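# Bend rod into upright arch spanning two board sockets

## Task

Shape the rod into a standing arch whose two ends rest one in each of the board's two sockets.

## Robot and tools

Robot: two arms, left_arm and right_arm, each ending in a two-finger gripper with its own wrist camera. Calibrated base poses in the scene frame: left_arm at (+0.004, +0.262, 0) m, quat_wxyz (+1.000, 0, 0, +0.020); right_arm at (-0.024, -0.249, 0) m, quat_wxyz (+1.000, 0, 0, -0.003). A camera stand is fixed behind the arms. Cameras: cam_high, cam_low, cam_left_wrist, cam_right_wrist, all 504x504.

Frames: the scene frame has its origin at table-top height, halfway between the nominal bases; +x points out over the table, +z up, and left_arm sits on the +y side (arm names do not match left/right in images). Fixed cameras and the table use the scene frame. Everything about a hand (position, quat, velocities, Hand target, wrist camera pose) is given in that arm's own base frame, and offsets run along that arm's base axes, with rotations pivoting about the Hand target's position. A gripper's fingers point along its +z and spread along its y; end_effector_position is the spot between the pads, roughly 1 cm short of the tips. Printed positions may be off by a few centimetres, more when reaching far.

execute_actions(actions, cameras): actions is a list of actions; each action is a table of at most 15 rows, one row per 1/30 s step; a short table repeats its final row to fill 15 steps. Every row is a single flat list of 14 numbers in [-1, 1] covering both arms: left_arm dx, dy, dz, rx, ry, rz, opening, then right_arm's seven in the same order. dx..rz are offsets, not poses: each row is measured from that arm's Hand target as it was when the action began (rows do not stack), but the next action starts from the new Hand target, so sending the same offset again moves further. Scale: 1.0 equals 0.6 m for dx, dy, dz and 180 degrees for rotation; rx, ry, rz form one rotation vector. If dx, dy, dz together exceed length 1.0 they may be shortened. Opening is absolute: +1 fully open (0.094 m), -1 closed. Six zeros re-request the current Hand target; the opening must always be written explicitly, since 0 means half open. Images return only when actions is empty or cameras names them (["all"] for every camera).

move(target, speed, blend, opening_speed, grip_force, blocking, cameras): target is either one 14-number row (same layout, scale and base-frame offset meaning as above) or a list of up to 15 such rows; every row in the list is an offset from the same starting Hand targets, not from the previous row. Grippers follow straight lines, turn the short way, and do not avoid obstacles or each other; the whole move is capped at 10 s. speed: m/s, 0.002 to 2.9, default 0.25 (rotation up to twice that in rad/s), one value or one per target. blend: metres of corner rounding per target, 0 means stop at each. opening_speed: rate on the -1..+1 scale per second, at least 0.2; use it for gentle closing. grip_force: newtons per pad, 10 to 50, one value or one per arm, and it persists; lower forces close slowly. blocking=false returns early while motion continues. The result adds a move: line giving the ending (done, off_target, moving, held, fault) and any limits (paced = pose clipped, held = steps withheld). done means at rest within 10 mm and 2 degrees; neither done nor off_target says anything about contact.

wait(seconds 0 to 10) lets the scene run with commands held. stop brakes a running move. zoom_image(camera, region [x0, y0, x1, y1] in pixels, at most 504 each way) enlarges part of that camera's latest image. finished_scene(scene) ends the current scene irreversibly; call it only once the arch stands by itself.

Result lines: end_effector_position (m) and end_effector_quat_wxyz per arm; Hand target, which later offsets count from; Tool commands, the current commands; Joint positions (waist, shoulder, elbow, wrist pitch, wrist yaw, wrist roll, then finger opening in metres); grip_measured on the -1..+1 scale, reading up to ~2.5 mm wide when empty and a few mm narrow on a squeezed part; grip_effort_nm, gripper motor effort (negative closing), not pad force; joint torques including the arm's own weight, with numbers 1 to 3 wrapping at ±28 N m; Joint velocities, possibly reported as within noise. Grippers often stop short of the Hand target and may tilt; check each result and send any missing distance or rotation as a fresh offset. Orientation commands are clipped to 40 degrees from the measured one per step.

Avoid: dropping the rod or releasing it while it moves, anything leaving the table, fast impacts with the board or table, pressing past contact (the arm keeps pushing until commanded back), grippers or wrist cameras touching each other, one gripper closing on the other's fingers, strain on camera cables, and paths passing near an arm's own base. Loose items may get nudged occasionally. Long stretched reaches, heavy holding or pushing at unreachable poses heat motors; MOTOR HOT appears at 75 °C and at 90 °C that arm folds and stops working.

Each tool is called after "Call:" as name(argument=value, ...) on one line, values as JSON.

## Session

Call:
execute_actions(actions=[])

Scene clock: 0.00 s.
left_arm: end_effector_position=(+0.4121, -0.1459, +0.2706) grip_measured=+1.000 grip_effort_nm=n/a end_effector_quat_wxyz=(+0.602, +0.071, +0.775, -0.178) | right_arm: end_effector_position=(+0.3496, +0.0760, +0.3214) grip_measured=+1.000 grip_effort_nm=n/a end_effector_quat_wxyz=(+0.529, -0.212, +0.798, +0.196)
Joint positions: left_arm=[-0.316 1.289 0.873 0.202 0.061 -0.182 0.094] | right_arm=[-0.08 1.133 1.155 -0.491 -0.639 -0.198 0.094]
Joint velocities: within noise
Joint torques (N m): no reading
Heat: left arm: 31 °C; right arm: 33 °C.
Hand target: left_arm +0.4125, -0.1460, +0.2861; +0.617, +0.071, +0.762, -0.181 | right_arm +0.3491, +0.0759, +0.3252; +0.532, -0.212, +0.796, +0.195
Tool commands: left_gripper/opening=+1.0 right_gripper/opening=+1.0

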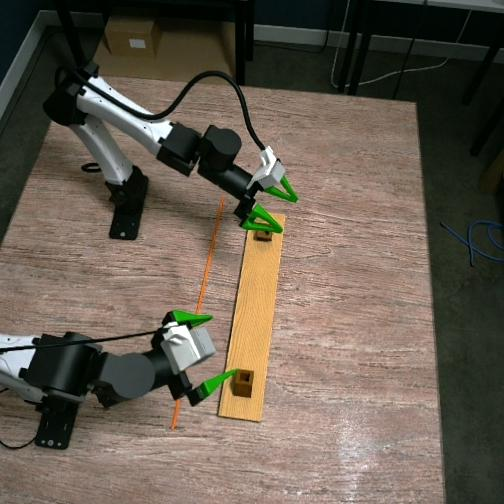

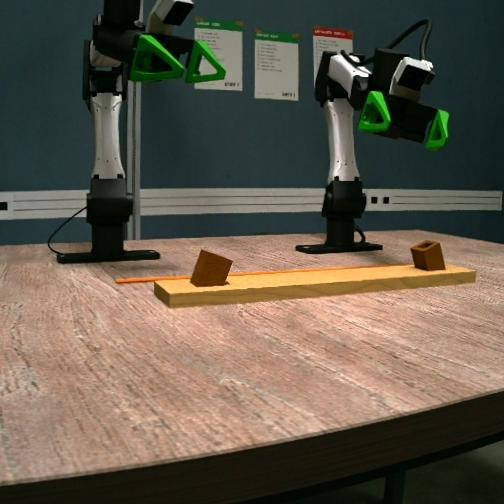

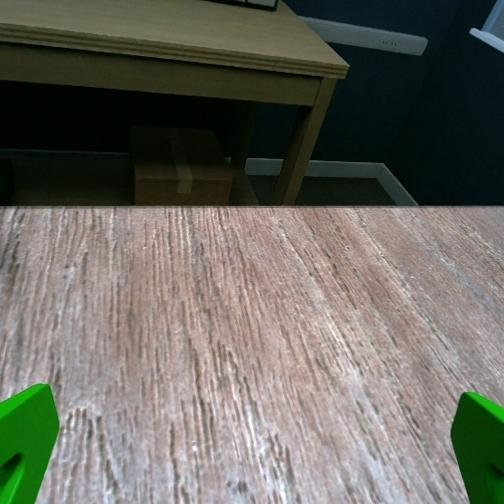

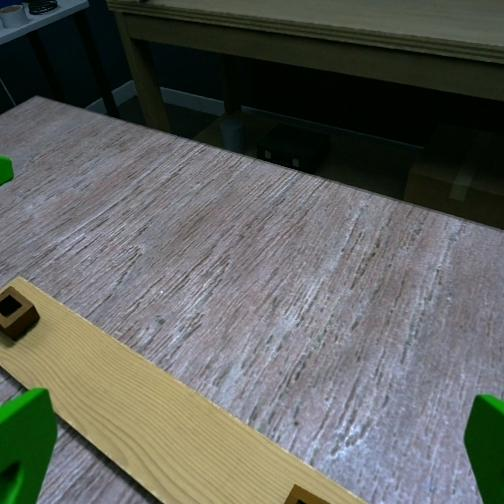

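Call:
move(target=[-0.254,0.148,-0.177,0.460,0.160,-0.354,-0.2,-0.162,-0.051,-0.242,-0.377,0.138,0.234,-0.2], speed=0.3, cameras=["all"])

Scene clock: 12.73 s.
left_arm: end_effector_position=(+0.2618, -0.0570, +0.1792) grip_measured=-0.198 grip_effort_nm=-0.06 end_effector_quat_wxyz=(+0.076, +0.740, +0.666, +0.058) | right_arm: end_effector_position=(+0.2569, +0.0461, +0.1882) grip_measured=-0.198 grip_effort_nm=-0.14 end_effector_quat_wxyz=(+0.079, -0.667, +0.738, -0.071)
Joint positions: left_arm=[-0.218 1.394 1.35 -1.336 -0.006 1.459 0.038] | right_arm=[0.206 1.359 1.355 -1.358 0.042 -1.269 0.038]
Joint torques (N m): left_arm=[-0.24 -2.95 7.04 0.44 0.17 0.14] | right_arm=[0.76 -3.51 5.7 0.58 0.09 -0.06]
Heat: left arm: 34 °C; right arm: 35 °C.
Hand target: left_arm +0.2601, -0.0572, +0.1799; +0.067, +0.748, +0.657, +0.057 | right_arm +0.2518, +0.0453, +0.1799; +0.058, -0.675, +0.733, -0.064
Off the commanded pose: left_arm 0.002 m, 2 deg | right_arm 0.010 m, 3 deg.
move: off_target (right_arm)

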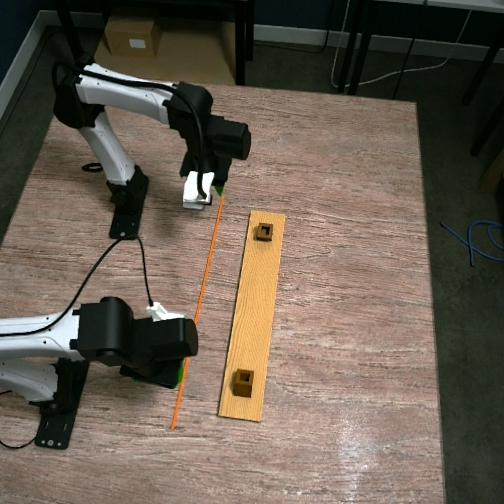

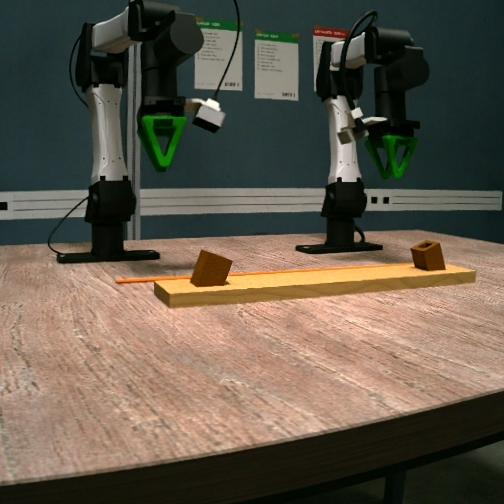

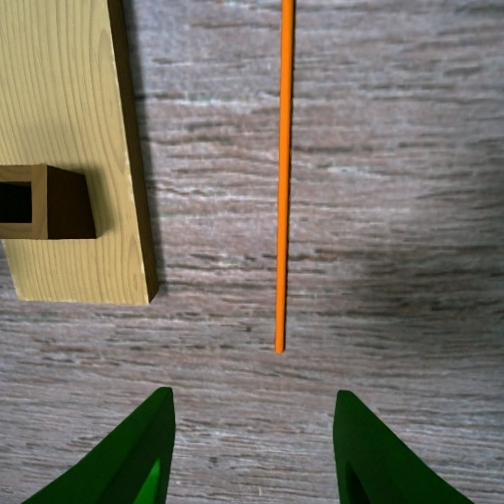

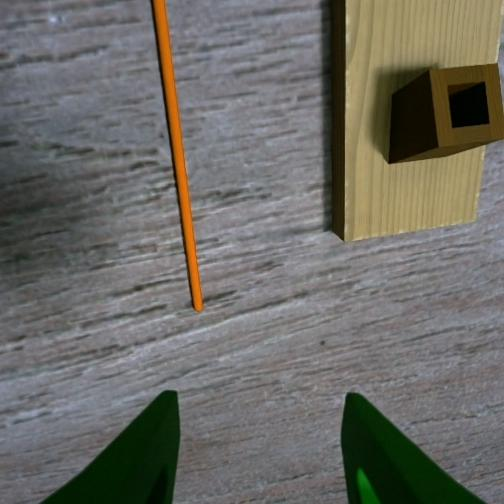

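Call:
move(target=[0.02,0.0,-0.14,0,0,0,-0.2,-0.0,-0.0,-0.14,0,0,0,-0.2], speed=0.2, cameras=["cam_left_wrist","cam_right_wrist","cam_high"])

Scene clock: 23.10 s.
left_arm: end_effector_position=(+0.2711, -0.0589, +0.0972) grip_measured=-0.198 grip_effort_nm=-0.06 end_effector_quat_wxyz=(+0.070, +0.744, +0.662, +0.055) | right_arm: end_effector_position=(+0.2525, +0.0449, +0.0995) grip_measured=-0.198 grip_effort_nm=-0.13 end_effector_quat_wxyz=(+0.061, -0.668, +0.739, -0.061)
Joint positions: left_arm=[-0.218 1.432 1.059 -1.019 -0.007 1.47 0.038] | right_arm=[0.206 1.359 1.008 -1.054 0.044 -1.269 0.038]
Joint torques (N m): left_arm=[0.73 -3.69 5.9 0.65 0.19 0.13] | right_arm=[0.77 -4.97 5.86 0.74 0.11 -0.06]
Heat: left arm: 34 °C; right arm: 35 °C.
Hand target: left_arm +0.2721, -0.0572, +0.0959; +0.067, +0.748, +0.657, +0.057 | right_arm +0.2519, +0.0453, +0.0959; +0.059, -0.675, +0.733, -0.064
Off the commanded pose: left_arm 0.002 m, 1 deg | right_arm 0.004 m, 1 deg.
move: done
Images, in order (width x height): cam_high 504x504, cam_left_wrist 504x504, cam_right_wrist 504x504.

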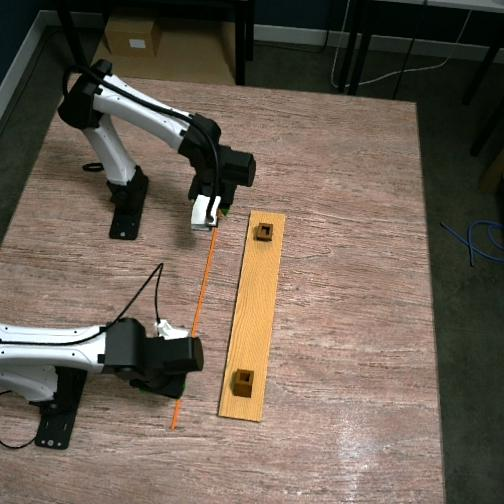

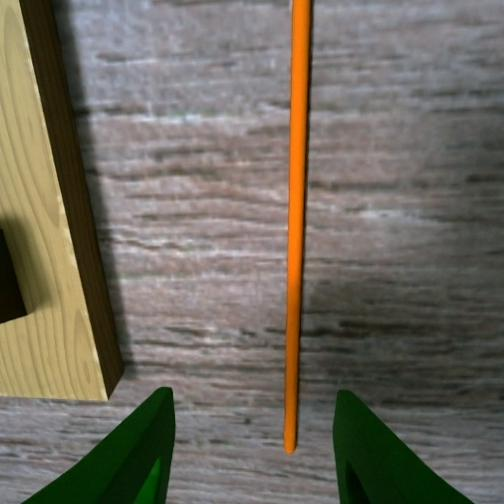

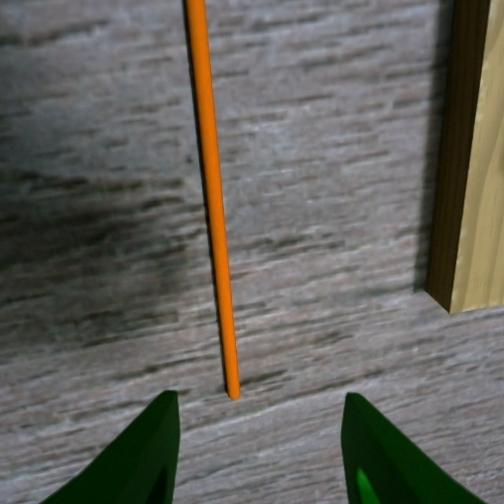

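Call:
move(target=[0.0,-0.05,-0.093,0,0.044,0,-0.2,-0.0,0.075,-0.093,0,0.044,0,-0.2], speed=0.2, cameras=["cam_left_wrist","cam_right_wrist","cam_low"])

Scene clock: 26.60 s.
left_arm: end_effector_position=(+0.2727, -0.0832, +0.0407) grip_measured=-0.198 grip_effort_nm=-0.07 end_effector_quat_wxyz=(+0.018, +0.752, +0.659, +0.011) | right_arm: end_effector_position=(+0.2522, +0.0872, +0.0448) grip_measured=-0.198 grip_effort_nm=-0.14 end_effector_quat_wxyz=(-0.008, +0.680, -0.733, +0.022)
Joint positions: left_arm=[-0.297 1.64 1.042 -0.931 -0.001 1.405 0.038] | right_arm=[0.356 1.576 0.992 -0.955 0.035 -1.139 0.038]
Joint torques (N m): left_arm=[-0.12 -5.07 5.59 0.38 0.4 -0.14] | right_arm=[0.64 -5.56 6.05 0.51 -0.05 0.23]
Heat: left arm: 34 °C; right arm: 34 °C.
Hand target: left_arm +0.2721, -0.0873, +0.0401; +0.021, +0.751, +0.660, +0.005 | right_arm +0.2518, +0.0903, +0.0402; -0.008, +0.678, -0.735, +0.018
Off the commanded pose: left_arm 0.004 m, 1 deg | right_arm 0.006 m, 1 deg.
move: done
Images, in order (width x height): cam_low 504x504, cam_left_wrist 504x504, cam_right_wrist 504x504.

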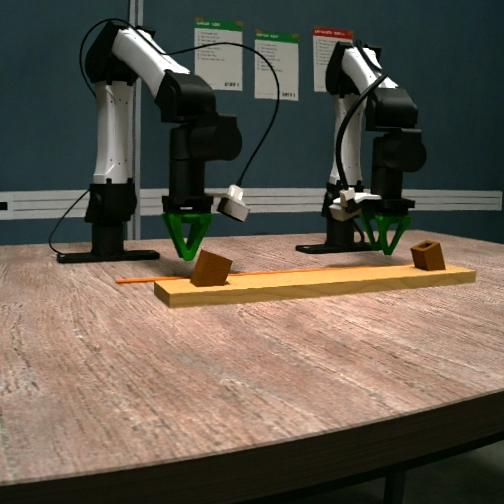

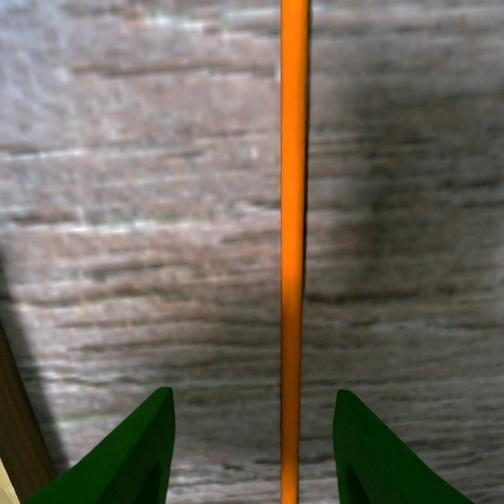

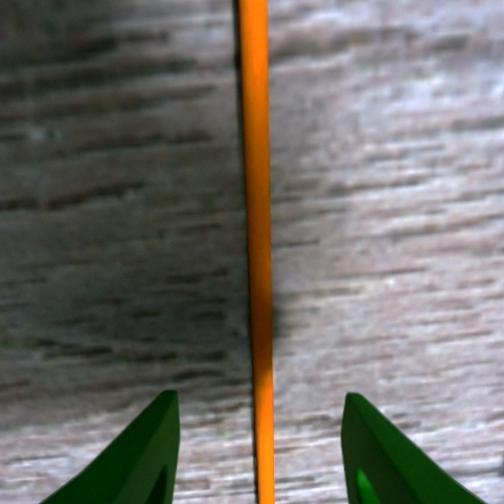

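Call:
move(target=[-0.015,0.0,-0.055,0,0,0,-0.2,-0.002,-0.042,-0.055,0,0,0,-0.2], speed=0.15, cameras=["all"])

Scene clock: 30.50 s.
left_arm: end_effector_position=(+0.2641, -0.0827, +0.0104) grip_measured=-0.198 grip_effort_nm=-0.05 end_effector_quat_wxyz=(+0.019, +0.751, +0.660, +0.011) | right_arm: end_effector_position=(+0.2528, +0.0658, +0.0138) grip_measured=-0.198 grip_effort_nm=-0.13 end_effector_quat_wxyz=(+0.012, -0.675, +0.737, -0.025)
Joint positions: left_arm=[-0.304 1.659 0.93 -0.799 0 1.395 0.038] | right_arm=[0.277 1.595 0.877 -0.81 0.033 -1.207 0.038]
Joint torques (N m): left_arm=[-0.28 -4.55 4.78 0.48 0.39 -0.14] | right_arm=[-0.32 -5.11 5.2 0.58 -0.06 -0.09]
Heat: left arm: 34 °C; right arm: 34 °C.
Hand target: left_arm +0.2631, -0.0872, +0.0071; +0.021, +0.751, +0.660, +0.005 | right_arm +0.2506, +0.0651, +0.0071; +0.008, -0.678, +0.735, -0.018
Off the commanded pose: left_arm 0.006 m, 1 deg | right_arm 0.007 m, 1 deg.
move: done

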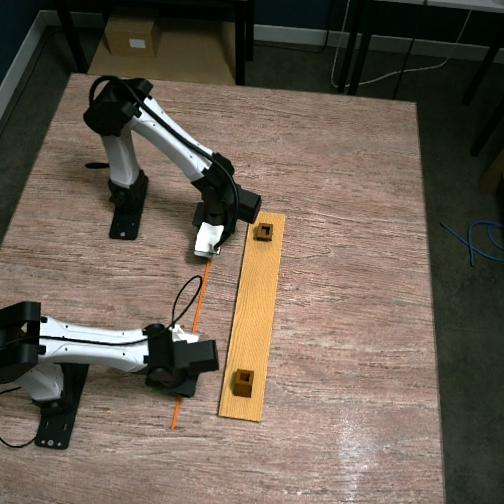

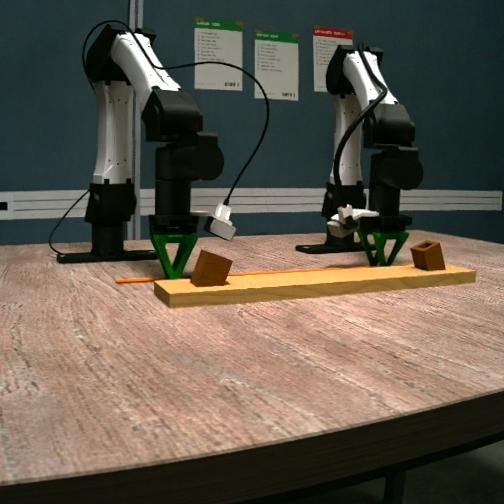

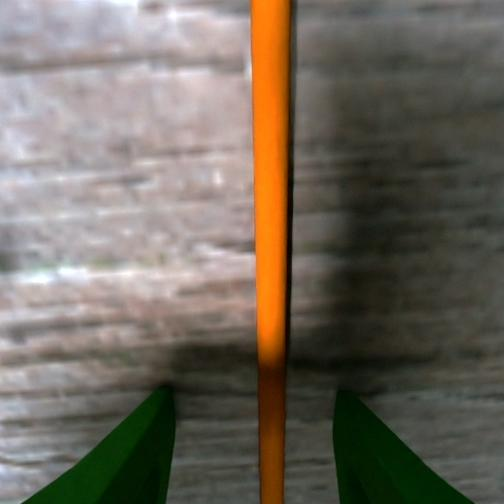

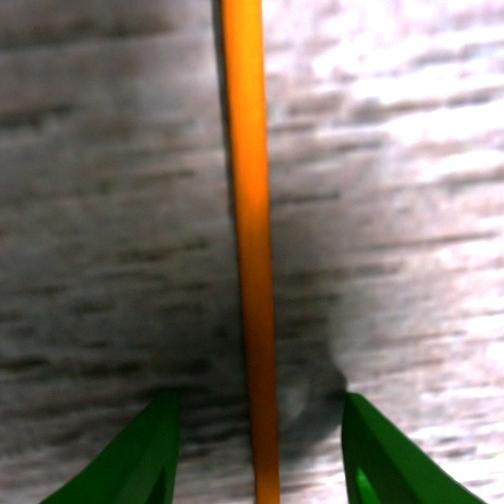

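Call:
move(target=[[0.008,0.055,0.0,0,0,0,-0.2,-0.003,-0.055,0.0,0,0,0,-0.2],[0.008,0.055,0.0,0,0,0,-0.96,-0.003,-0.055,0.0,0,0,0,-0.96]], speed=0.1, opening_speed=0.5, cameras=["all"])

Scene clock: 35.37 s.
left_arm: end_effector_position=(+0.2757, -0.0583, +0.0099) grip_measured=-0.909 grip_effort_nm=-0.96 end_effector_quat_wxyz=(+0.032, +0.748, +0.663, +0.012) | right_arm: end_effector_position=(+0.2501, +0.0379, +0.0109) grip_measured=-0.891 grip_effort_nm=-1.00 end_effector_quat_wxyz=(-0.010, +0.678, -0.735, +0.009)
Joint positions: left_arm=[-0.196 1.659 0.927 -0.773 0.02 1.495 0.004] | right_arm=[0.153 1.586 0.856 -0.815 0.004 -1.336 0.005]
Joint torques (N m): left_arm=[1.09 -5.5 3.92 0.25 0.25 0.13] | right_arm=[-0.69 -7.17 4.05 0.61 0.15 -0.07]
Heat: left arm: 34 °C; right arm: 34 °C.
Hand target: left_arm +0.2679, -0.0542, +0.0071; +0.021, +0.751, +0.660, +0.005 | right_arm +0.2489, +0.0321, +0.0072; -0.008, +0.678, -0.735, +0.018
Off the commanded pose: left_arm 0.009 m, 2 deg | right_arm 0.007 m, 1 deg.
move: done

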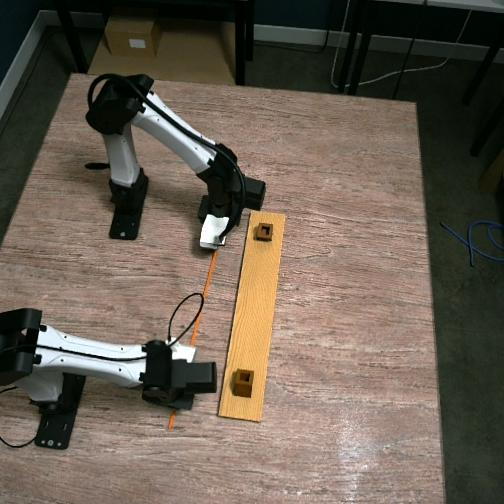

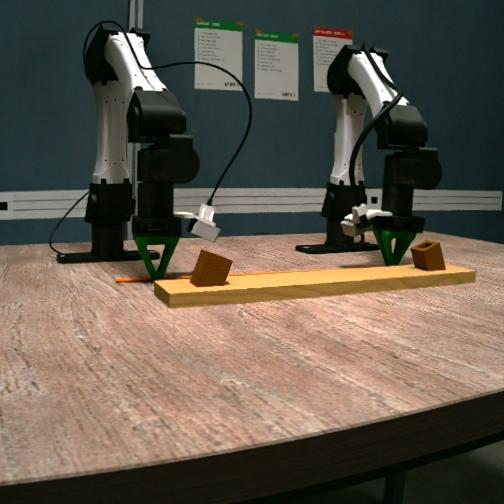

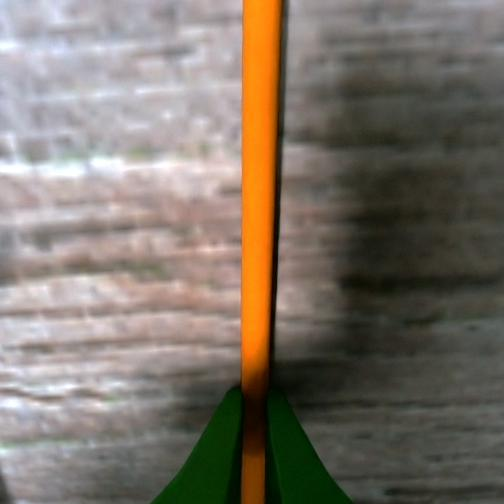

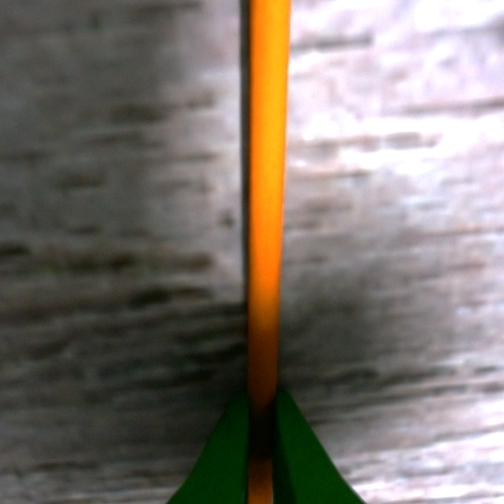

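Call:
move(target=[[0.0,0,0.3,0,0,0,-0.96,0,0,0.3,0,0,0,-0.96],[0.043,-0.009,0.488,-0.042,-0.486,0.021,-0.96,0.125,0.007,0.488,-0.021,-0.488,0.019,-0.96]], speed=0.3, blend=[0.04,0], cameras=["all"])

Scene clock: 44.97 s.
left_arm: end_effector_position=(+0.2919, -0.0584, +0.2997) grip_measured=-0.911 grip_effort_nm=-1.00 end_effector_quat_wxyz=(+0.519, +0.514, +0.489, +0.477) | right_arm: end_effector_position=(+0.3220, +0.0377, +0.3037) grip_measured=-0.892 grip_effort_nm=-1.04 end_effector_quat_wxyz=(+0.496, -0.497, +0.505, -0.502)
Joint positions: left_arm=[-0.377 0.61 0.516 0.088 -0.311 1.551 0.004] | right_arm=[0.265 0.753 0.555 0.194 0.279 -1.567 0.005]
Joint torques (N m): left_arm=[-0.08 1.42 6.74 2.17 0.13 0.12] | right_arm=[-0.47 0.17 7.05 2.16 0.02 0.07]
Heat: left arm: 34 °C; right arm: 35 °C.
Hand target: left_arm +0.2937, -0.0597, +0.3000; +0.516, +0.516, +0.483, +0.483 | right_arm +0.3239, +0.0363, +0.3001; +0.496, -0.495, +0.505, -0.504
Off the commanded pose: left_arm 0.002 m, 1 deg | right_arm 0.004 m, 0 deg.
move: done

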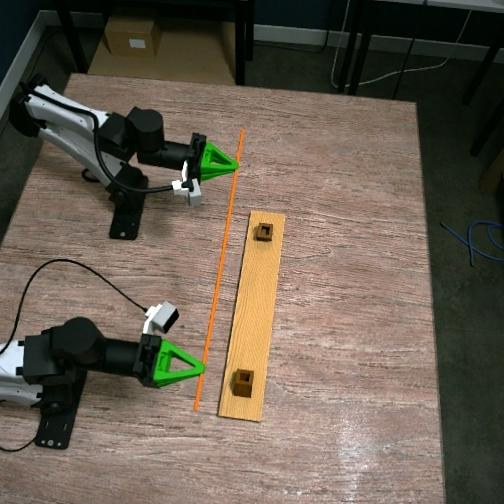

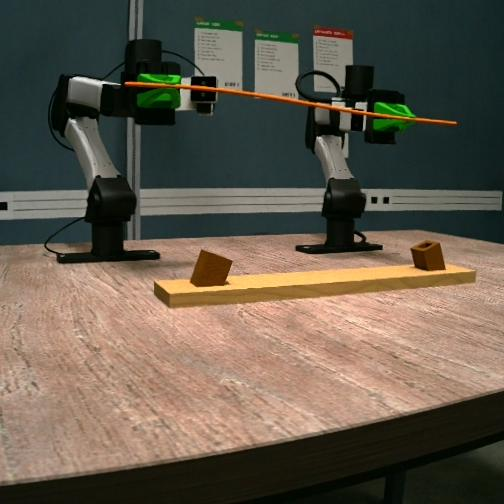

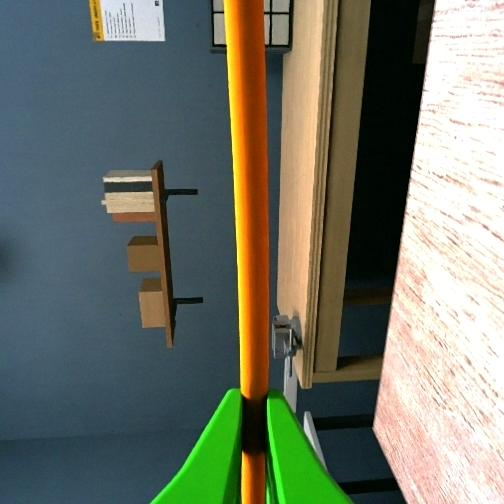

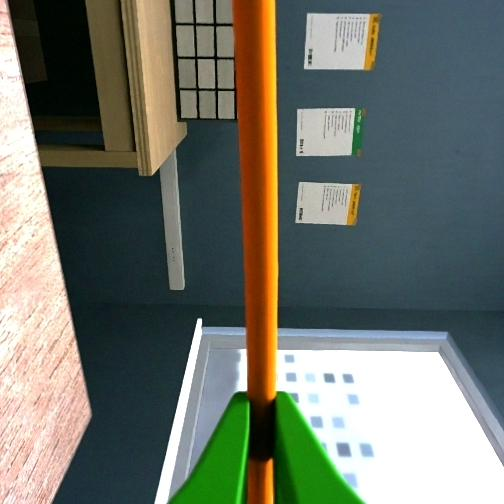

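Call:
move(target=[[0,0,0,0,0,0,-0.6,0,0,0,0,0,0,-0.96],[0.018,0,0,0,0,0,-0.6,0,0,0,0,0,0,-0.96]], speed=0.1, opening_speed=0.5, cameras=["cam_left_wrist"])

Scene clock: 48.67 s.
left_arm: end_effector_position=(+0.3028, -0.0589, +0.2919) grip_measured=-0.602 grip_effort_nm=0.12 end_effector_quat_wxyz=(+0.507, +0.521, +0.493, +0.478) | right_arm: end_effector_position=(+0.3220, +0.0377, +0.3061) grip_measured=-0.892 grip_effort_nm=-1.04 end_effector_quat_wxyz=(+0.499, -0.494, +0.503, -0.504)
Joint positions: left_arm=[-0.362 0.668 0.516 0.123 -0.304 1.561 0.019] | right_arm=[0.265 0.753 0.555 0.204 0.279 -1.567 0.005]
Joint torques (N m): left_arm=[1.13 0.68 7.61 2.27 0.35 0.01] | right_arm=[-0.46 0.17 7.04 2.08 0.02 0.07]
Heat: left arm: 34 °C; right arm: 36 °C.
Hand target: left_arm +0.3045, -0.0596, +0.3000; +0.516, +0.516, +0.483, +0.483 | right_arm +0.3239, +0.0363, +0.3001; +0.496, -0.495, +0.505, -0.504
Off the commanded pose: left_arm 0.008 m, 2 deg | right_arm 0.006 m, 0 deg.
move: done
Images, in order (width x height): cam_left_wrist 504x504.

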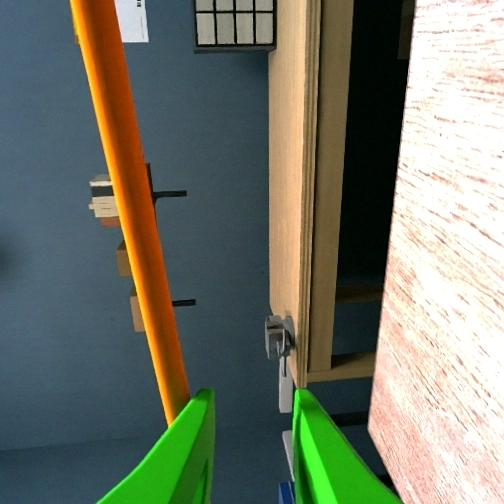

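Call:
move(target=[[-0.06,0,0,0,0,0,-0.6,0,0,0,0,0,0,-0.96],[-0.06,0,0.045,0,0,0,-0.6,0,0,0,0,0,0,-0.96]], speed=0.1, cameras=["cam_left_wrist"])

Scene clock: 52.40 s.
left_arm: end_effector_position=(+0.2689, -0.0589, +0.3142) grip_measured=-0.602 grip_effort_nm=0.12 end_effector_quat_wxyz=(+0.510, +0.522, +0.489, +0.478) | right_arm: end_effector_position=(+0.3220, +0.0377, +0.3061) grip_measured=-0.892 grip_effort_nm=-1.04 end_effector_quat_wxyz=(+0.499, -0.494, +0.503, -0.504)
Joint positions: left_arm=[-0.462 0.525 0.585 -0.086 -0.397 1.561 0.019] | right_arm=[0.265 0.753 0.555 0.204 0.279 -1.567 0.005]
Joint torques (N m): left_arm=[-0.29 1.83 9.36 2 0.1 -0.01] | right_arm=[-0.46 0.17 7.04 2.08 0.02 0.07]
Heat: left arm: 34 °C; right arm: 37 °C.
Hand target: left_arm +0.2685, -0.0597, +0.3269; +0.516, +0.516, +0.483, +0.483 | right_arm +0.3239, +0.0363, +0.3000; +0.496, -0.495, +0.505, -0.504
Off the commanded pose: left_arm 0.013 m, 1 deg | right_arm 0.007 m, 0 deg.
move: off_target (left_arm)
Images, in order (width x height): cam_left_wrist 504x504.

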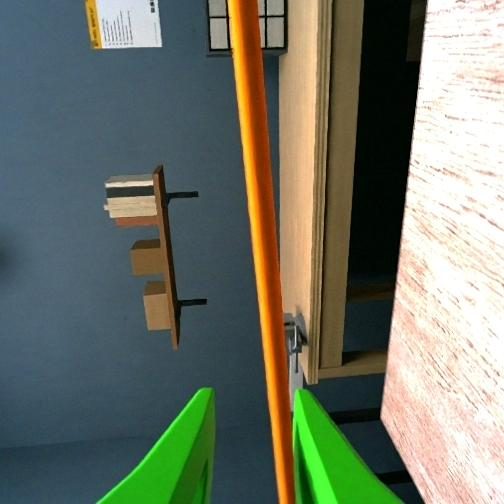

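Call:
move(target=[[0.0,0,-0.009,0,0,0,-0.6,0,0,0,0,0,0,-0.96],[0.068,0,-0.009,0,0,0,-0.6,0,0,0,0,0,0,-0.96]], speed=0.1, cameras=["cam_left_wrist"])

Scene clock: 55.43 s.
left_arm: end_effector_position=(+0.3070, -0.0586, +0.3033) grip_measured=-0.602 grip_effort_nm=0.11 end_effector_quat_wxyz=(+0.501, +0.527, +0.495, +0.475) | right_arm: end_effector_position=(+0.3220, +0.0377, +0.3061) grip_measured=-0.892 grip_effort_nm=-1.04 end_effector_quat_wxyz=(+0.499, -0.494, +0.503, -0.504)
Joint positions: left_arm=[-0.35 0.699 0.585 0.065 -0.293 1.562 0.019] | right_arm=[0.265 0.753 0.555 0.204 0.279 -1.567 0.005]
Joint torques (N m): left_arm=[1.05 0.75 9.57 2.26 0.35 0] | right_arm=[-0.46 0.17 7.06 2.08 0.02 0.07]
Heat: left arm: 34 °C; right arm: 38 °C.
Hand target: left_arm +0.3093, -0.0596, +0.3216; +0.516, +0.516, +0.483, +0.483 | right_arm +0.3239, +0.0363, +0.3000; +0.496, -0.495, +0.505, -0.504
Off the commanded pose: left_arm 0.018 m, 3 deg | right_arm 0.007 m, 0 deg.
move: off_target (left_arm)
Images, in order (width x height): cam_left_wrist 504x504.

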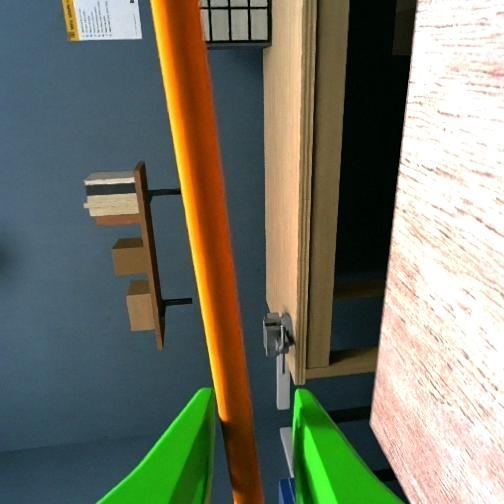

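Call:
move(target=[[0,0,0,0,0,0,-0.96,0,0,0,0,0,0,-0.96],[0,0,-0.018,0,0,0,-0.96,0,0,0,0,0,0,-0.96],[0,0,-0.018,0,0,0,-0.96,0,0,0,0,0,0,-0.6],[0,0,-0.018,0,0,0,-0.96,-0.03,0,0,0,0,0,-0.6]], speed=0.1, opening_speed=0.5, cameras=["cam_left_wrist","cam_right_wrist"])

Scene clock: 60.73 s.
left_arm: end_effector_position=(+0.3076, -0.0594, +0.3078) grip_measured=-0.909 grip_effort_nm=-1.00 end_effector_quat_wxyz=(+0.512, +0.518, +0.489, +0.480) | right_arm: end_effector_position=(+0.3071, +0.0357, +0.3095) grip_measured=-0.602 grip_effort_nm=0.12 end_effector_quat_wxyz=(+0.504, -0.488, +0.501, -0.507)
Joint positions: left_arm=[-0.35 0.699 0.571 0.112 -0.289 1.562 0.004] | right_arm=[0.282 0.674 0.536 0.161 0.298 -1.567 0.019]
Joint torques (N m): left_arm=[1.11 0.59 6.9 2.2 0.33 0] | right_arm=[0.8 -0.65 6.91 1.83 0.14 0.07]
Heat: left arm: 35 °C; right arm: 39 °C.
Hand target: left_arm +0.3093, -0.0596, +0.3107; +0.516, +0.516, +0.483, +0.483 | right_arm +0.3059, +0.0363, +0.3000; +0.496, -0.495, +0.505, -0.504
Off the commanded pose: left_arm 0.003 m, 1 deg | right_arm 0.010 m, 1 deg.
move: done
Images, in order (width x height): cam_left_wrist 504x504, cam_right_wrist 504x504.

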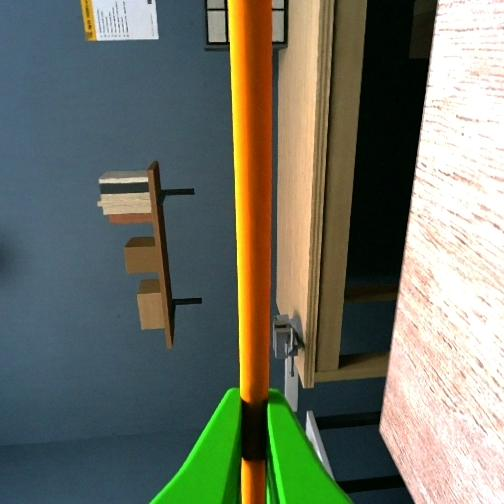

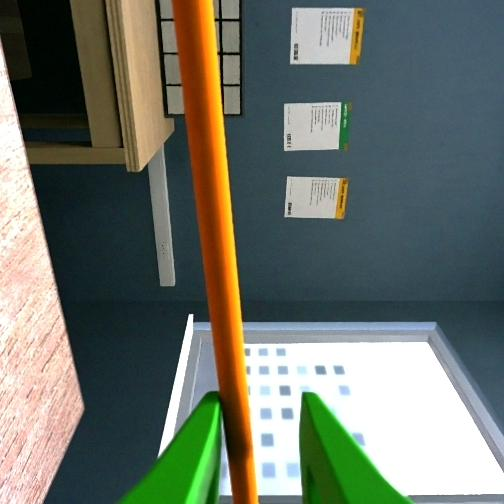

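Call:
move(target=[[0,0,0,0,0,0,-0.96,0,0,-0.016,0,0,0,-0.6],[0,0,0,0,0,0,-0.96,0.057,0,-0.016,0,0,0,-0.6]], speed=0.1, cameras=["cam_right_wrist"])

Scene clock: 64.43 s.
left_arm: end_effector_position=(+0.3076, -0.0594, +0.3078) grip_measured=-0.909 grip_effort_nm=-1.01 end_effector_quat_wxyz=(+0.512, +0.518, +0.489, +0.480) | right_arm: end_effector_position=(+0.3367, +0.0363, +0.2771) grip_measured=-0.602 grip_effort_nm=0.12 end_effector_quat_wxyz=(+0.487, -0.503, +0.511, -0.499)
Joint positions: left_arm=[-0.35 0.699 0.571 0.112 -0.289 1.563 0.004] | right_arm=[0.24 0.834 0.496 0.309 0.261 -1.567 0.019]
Joint torques (N m): left_arm=[1.13 0.54 6.93 2.2 0.33 -0.02] | right_arm=[-0.38 -0.14 11.11 2.04 -0.03 0.07]
Heat: left arm: 35 °C; right arm: 39 °C.
Hand target: left_arm +0.3093, -0.0596, +0.3107; +0.516, +0.516, +0.483, +0.483 | right_arm +0.3401, +0.0364, +0.2903; +0.496, -0.495, +0.505, -0.504
Off the commanded pose: left_arm 0.003 m, 1 deg | right_arm 0.014 m, 2 deg.
move: off_target (right_arm)
Images, in order (width x height): cam_right_wrist 504x504.

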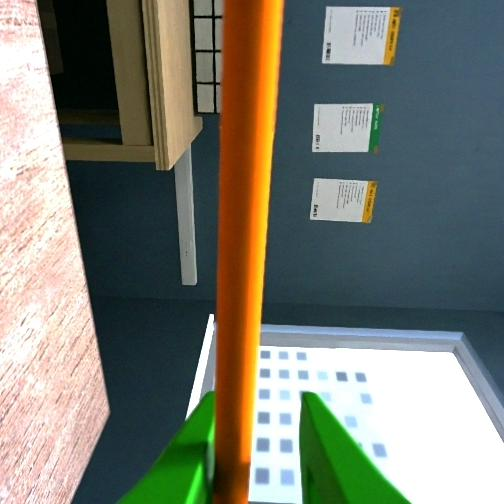

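Call:
move(target=[[0,0,0,0,0,0,-0.96,0,0,0,0,0,0,-0.96],[0,0,-0.018,0,0,0,-0.96,0,0,0.016,0,0,0,-0.96]], speed=0.1, opening_speed=0.5, cameras=["all"])

Call:
zoom_image(camera="cam_high", region=[200, 200, 400, 420])

Scene clock: 71.10 s.
left_arm: end_effector_position=(+0.3085, -0.0597, +0.2953) grip_measured=-0.909 grip_effort_nm=-1.01 end_effector_quat_wxyz=(+0.510, +0.520, +0.490, +0.479) | right_arm: end_effector_position=(+0.3373, +0.0366, +0.2863) grip_measured=-0.897 grip_effort_nm=-1.04 end_effector_quat_wxyz=(+0.490, -0.500, +0.510, -0.500)
Joint positions: left_arm=[-0.35 0.699 0.527 0.149 -0.289 1.563 0.004] | right_arm=[0.24 0.834 0.524 0.29 0.26 -1.567 0.005]
Joint torques (N m): left_arm=[1.1 0.09 6.97 2.21 0.32 -0.02] | right_arm=[-0.39 -0.44 11.96 1.83 -0.02 0.07]
Heat: left arm: 35 °C; right arm: 40 °C.
Hand target: left_arm +0.3093, -0.0596, +0.3000; +0.516, +0.516, +0.483, +0.483 | right_arm +0.3401, +0.0363, +0.2999; +0.496, -0.495, +0.505, -0.504
Off the commanded pose: left_arm 0.005 m, 1 deg | right_arm 0.014 m, 1 deg.
move: off_target (right_arm)

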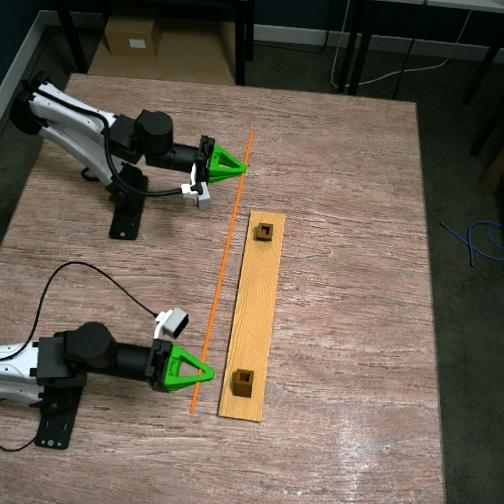

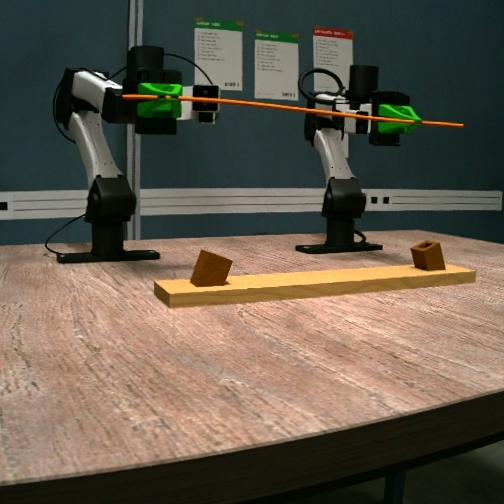

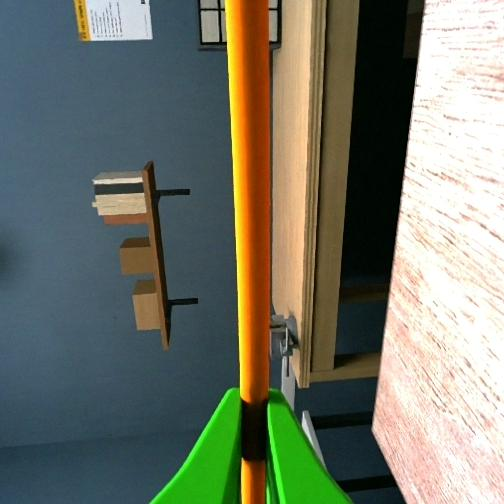

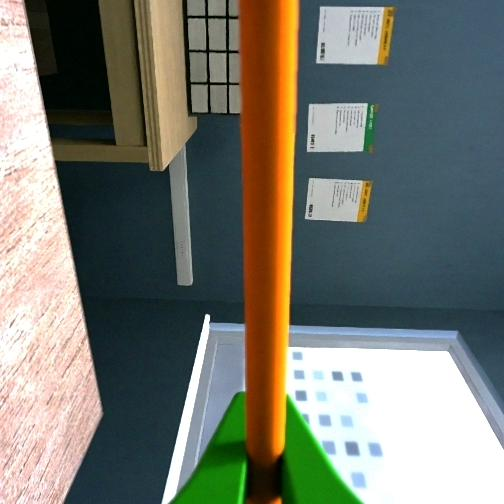

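Scaled by 2.291 from the camera's 504x504 image, which has a finer 720x720 frame.

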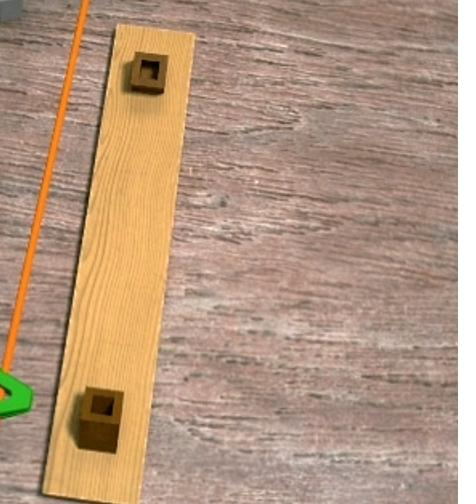

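Call:
move(target=[[0.0145,-0.0167,-0.018,-0.111,0,0,-0.96,0.0115,0.016,0.0,0.111,0,0,-0.96],[0.036,-0.061,-0.018,-0.222,0,0,-0.96,0.0335,0.058,0.0,0.222,0,0,-0.96],[0.055,-0.119,-0.035,-0.333,0,0,-0.96,0.055,0.116,-0.02,0.333,0,0,-0.96],[0.062,-0.158,-0.06,-0.389,0,0,-0.96,0.062,0.155,-0.05,0.389,0,0,-0.96]], speed=0.12, blend=0.02, cameras=["all"])

Scene clock: 79.87 s.
left_arm: end_effector_position=(+0.3454, -0.1248, +0.2481) grip_measured=-0.909 grip_effort_nm=-1.01 end_effector_quat_wxyz=(+0.692, +0.111, +0.692, +0.174) | right_arm: end_effector_position=(+0.3720, +0.0973, +0.2554) grip_measured=-0.897 grip_effort_nm=-1.04 end_effector_quat_wxyz=(+0.659, -0.106, +0.720, -0.188)
Joint positions: left_arm=[-0.683 1.199 0.48 0.743 -0.771 0.423 0.004] | right_arm=[0.541 1.194 0.6 0.517 0.672 -0.375 0.005]
Joint torques (N m): left_arm=[-2.8 -1.81 9.03 2.16 0.98 -0.35] | right_arm=[2.89 -2.65 10.59 2.18 -0.75 0.45]
Heat: left arm: 36 °C; right arm: 41 °C.
Hand target: left_arm +0.3465, -0.1544, +0.2639; +0.719, +0.127, +0.673, +0.118 | right_arm +0.3773, +0.1293, +0.2700; +0.690, -0.121, +0.703, -0.123
Off the commanded pose: left_arm 0.034 m, 8 deg | right_arm 0.036 m, 9 deg.
move: off_target (left_arm, right_arm)

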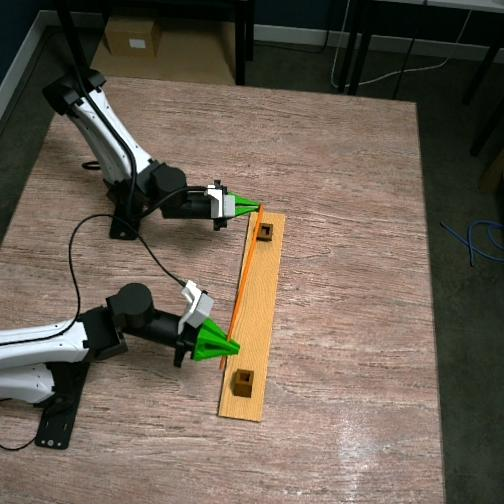

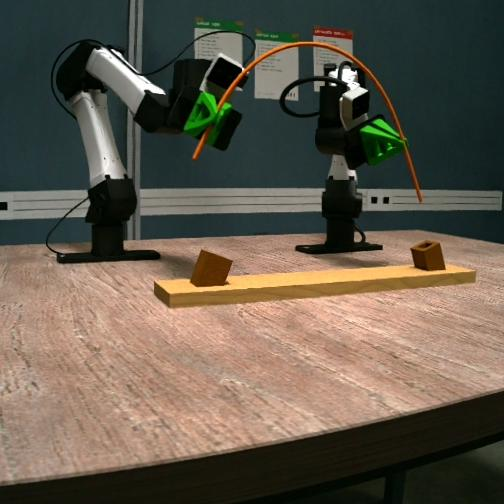

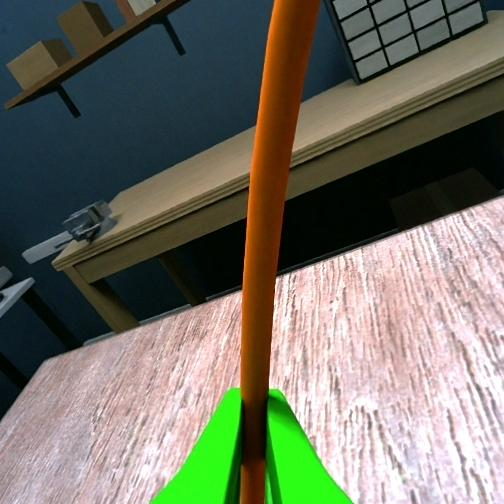

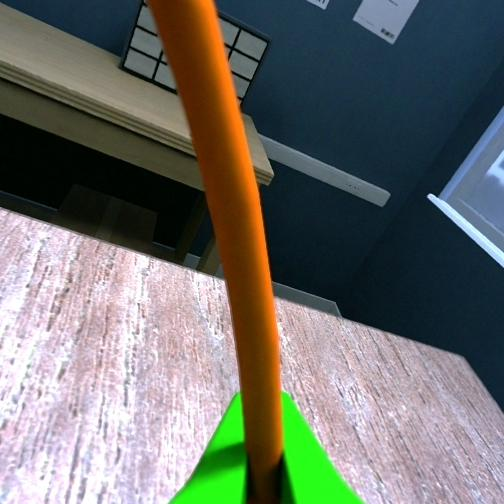

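Call:
zoom_image(camera="cam_high", region=[190, 300, 290, 400])

Call:
zoom_image(camera="cam_high", region=[200, 180, 300, 280])

Call:
zoom_image(camera="cam_low", region=[170, 30, 450, 310])

Scaled by 5.040 from the camera's 504x504 image, which has a finer 720x720 frame.

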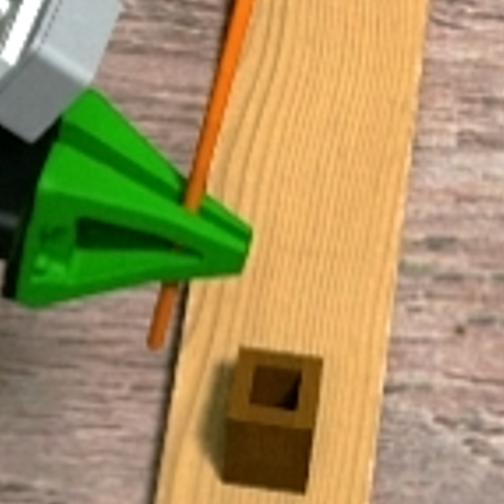

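Scaled by 5.040 from the camera's 504x504 image, which has a finer 720x720 frame.

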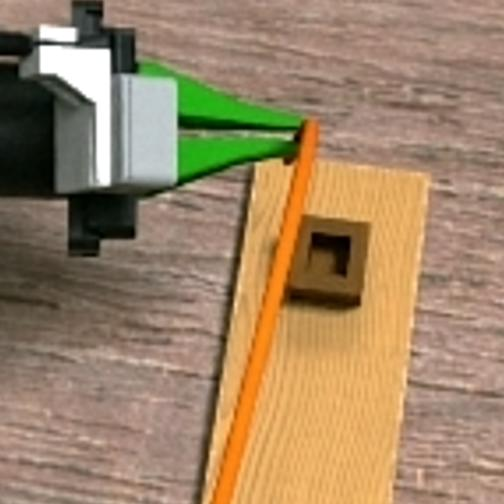

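Scaled by 1.800 from the camera's 504x504 image, which has a finer 720x720 frame.

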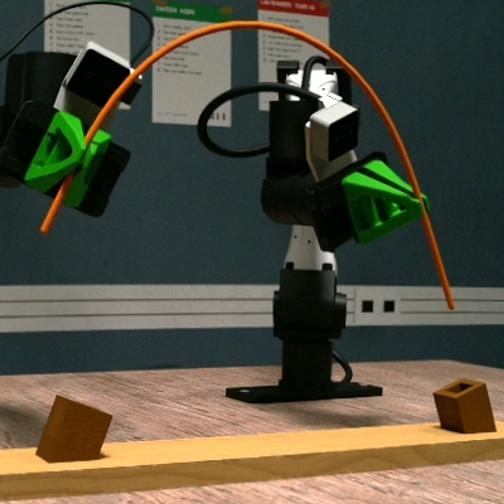

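Call:
move(target=[[0.0,0.01,0.0,0,0,0,-0.96,0.06,-0.01,-0.05,0,-0.037,0,-0.96],[0.015,0.022,-0.05,0,0,0,-0.96,0.072,-0.015,-0.15,0,-0.037,0,-0.96]], speed=0.12, blend=0.02, cameras=["all"])

Call:
zoom_image(camera="cam_high", region=[190, 300, 290, 400])

Call:
zoom_image(camera="cam_high", region=[220, 180, 320, 280])

Call:
zoom_image(camera="cam_low", region=[170, 80, 450, 310])

Scene clock: 92.43 s.
left_arm: end_effector_position=(+0.3539, -0.1203, +0.2249) grip_measured=-0.909 grip_effort_nm=-1.00 end_effector_quat_wxyz=(+0.694, +0.113, +0.690, +0.171) | right_arm: end_effector_position=(+0.4198, +0.0995, +0.1811) grip_measured=-0.897 grip_effort_nm=-1.04 end_effector_quat_wxyz=(+0.717, -0.083, +0.671, -0.169)
Joint positions: left_arm=[-0.638 1.288 0.422 0.894 -0.717 0.422 0.004] | right_arm=[0.446 1.753 0.497 1.356 0.553 -0.407 0.005]
Joint torques (N m): left_arm=[-0.66 -2.36 6.57 2.3 1.14 -0.42] | right_arm=[1.2 -5.79 5.18 2.08 -0.8 0.18]
Heat: left arm: 37 °C; right arm: 43 °C.
Hand target: left_arm +0.3555, -0.1412, +0.2338; +0.719, +0.127, +0.673, +0.118 | right_arm +0.4205, +0.1202, +0.1798; +0.730, -0.114, +0.661, -0.130
Off the commanded pose: left_arm 0.023 m, 7 deg | right_arm 0.021 m, 6 deg.
move: off_target (left_arm, right_arm)

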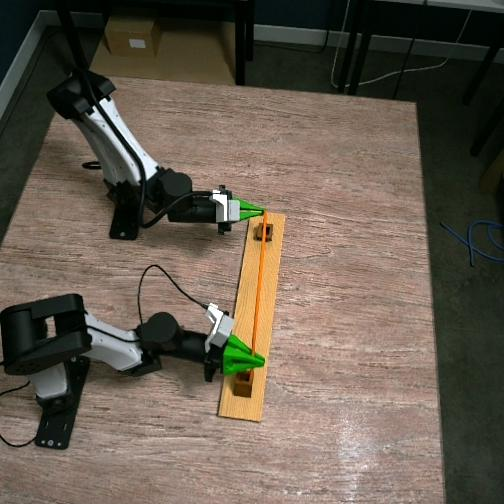

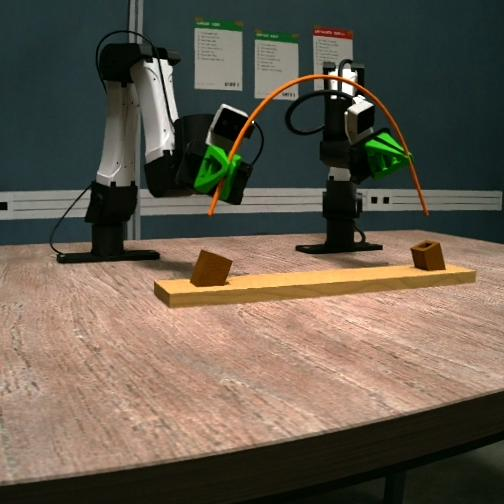

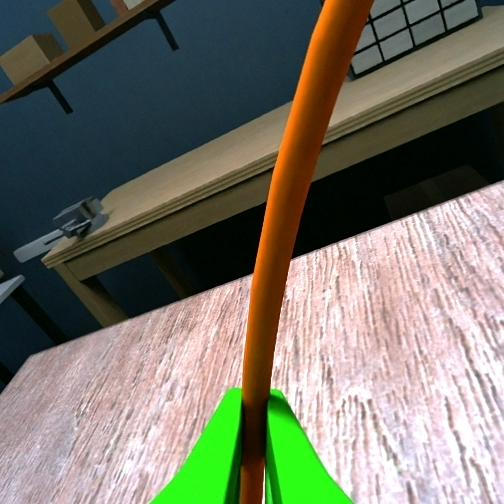

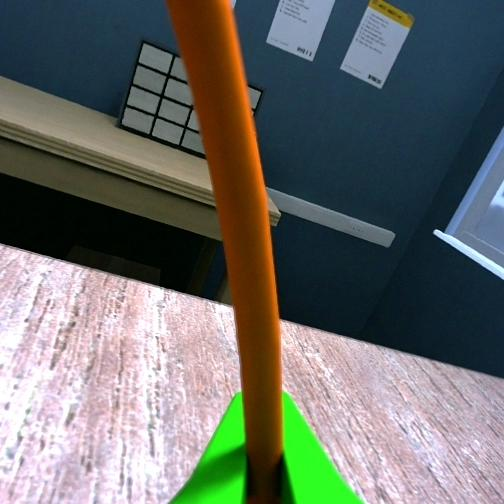

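Scaled by 5.040 from the camera's 504x504 image, which has a finer 720x720 frame.

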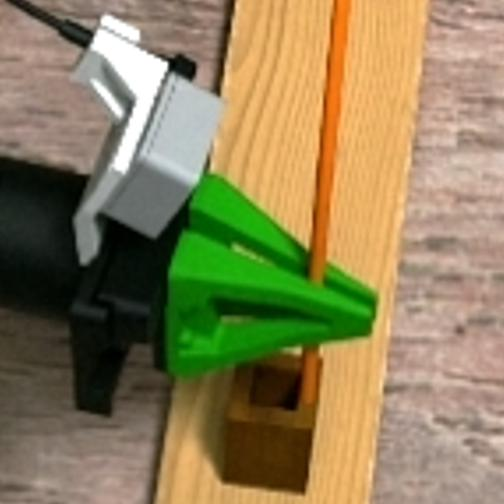

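Scaled by 5.040 from the camera's 504x504 image, which has a finer 720x720 frame.

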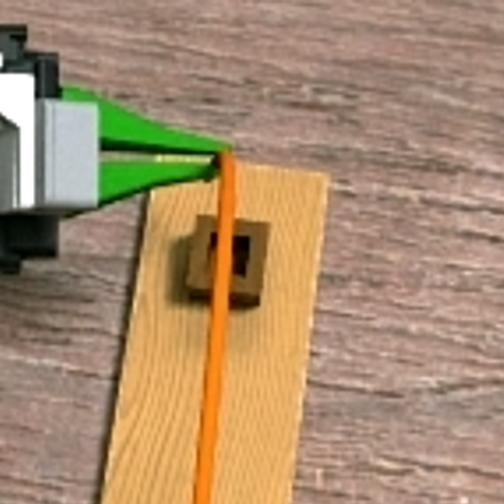

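Scaled by 1.800 from the camera's 504x504 image, which has a finer 720x720 frame.

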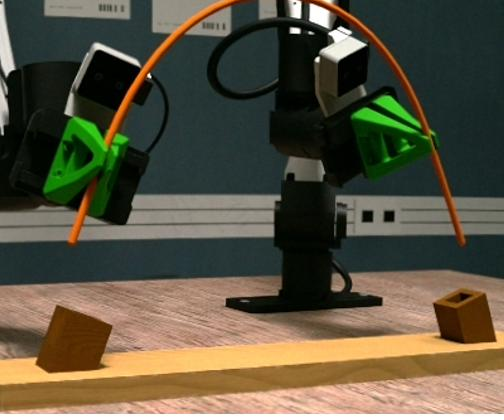

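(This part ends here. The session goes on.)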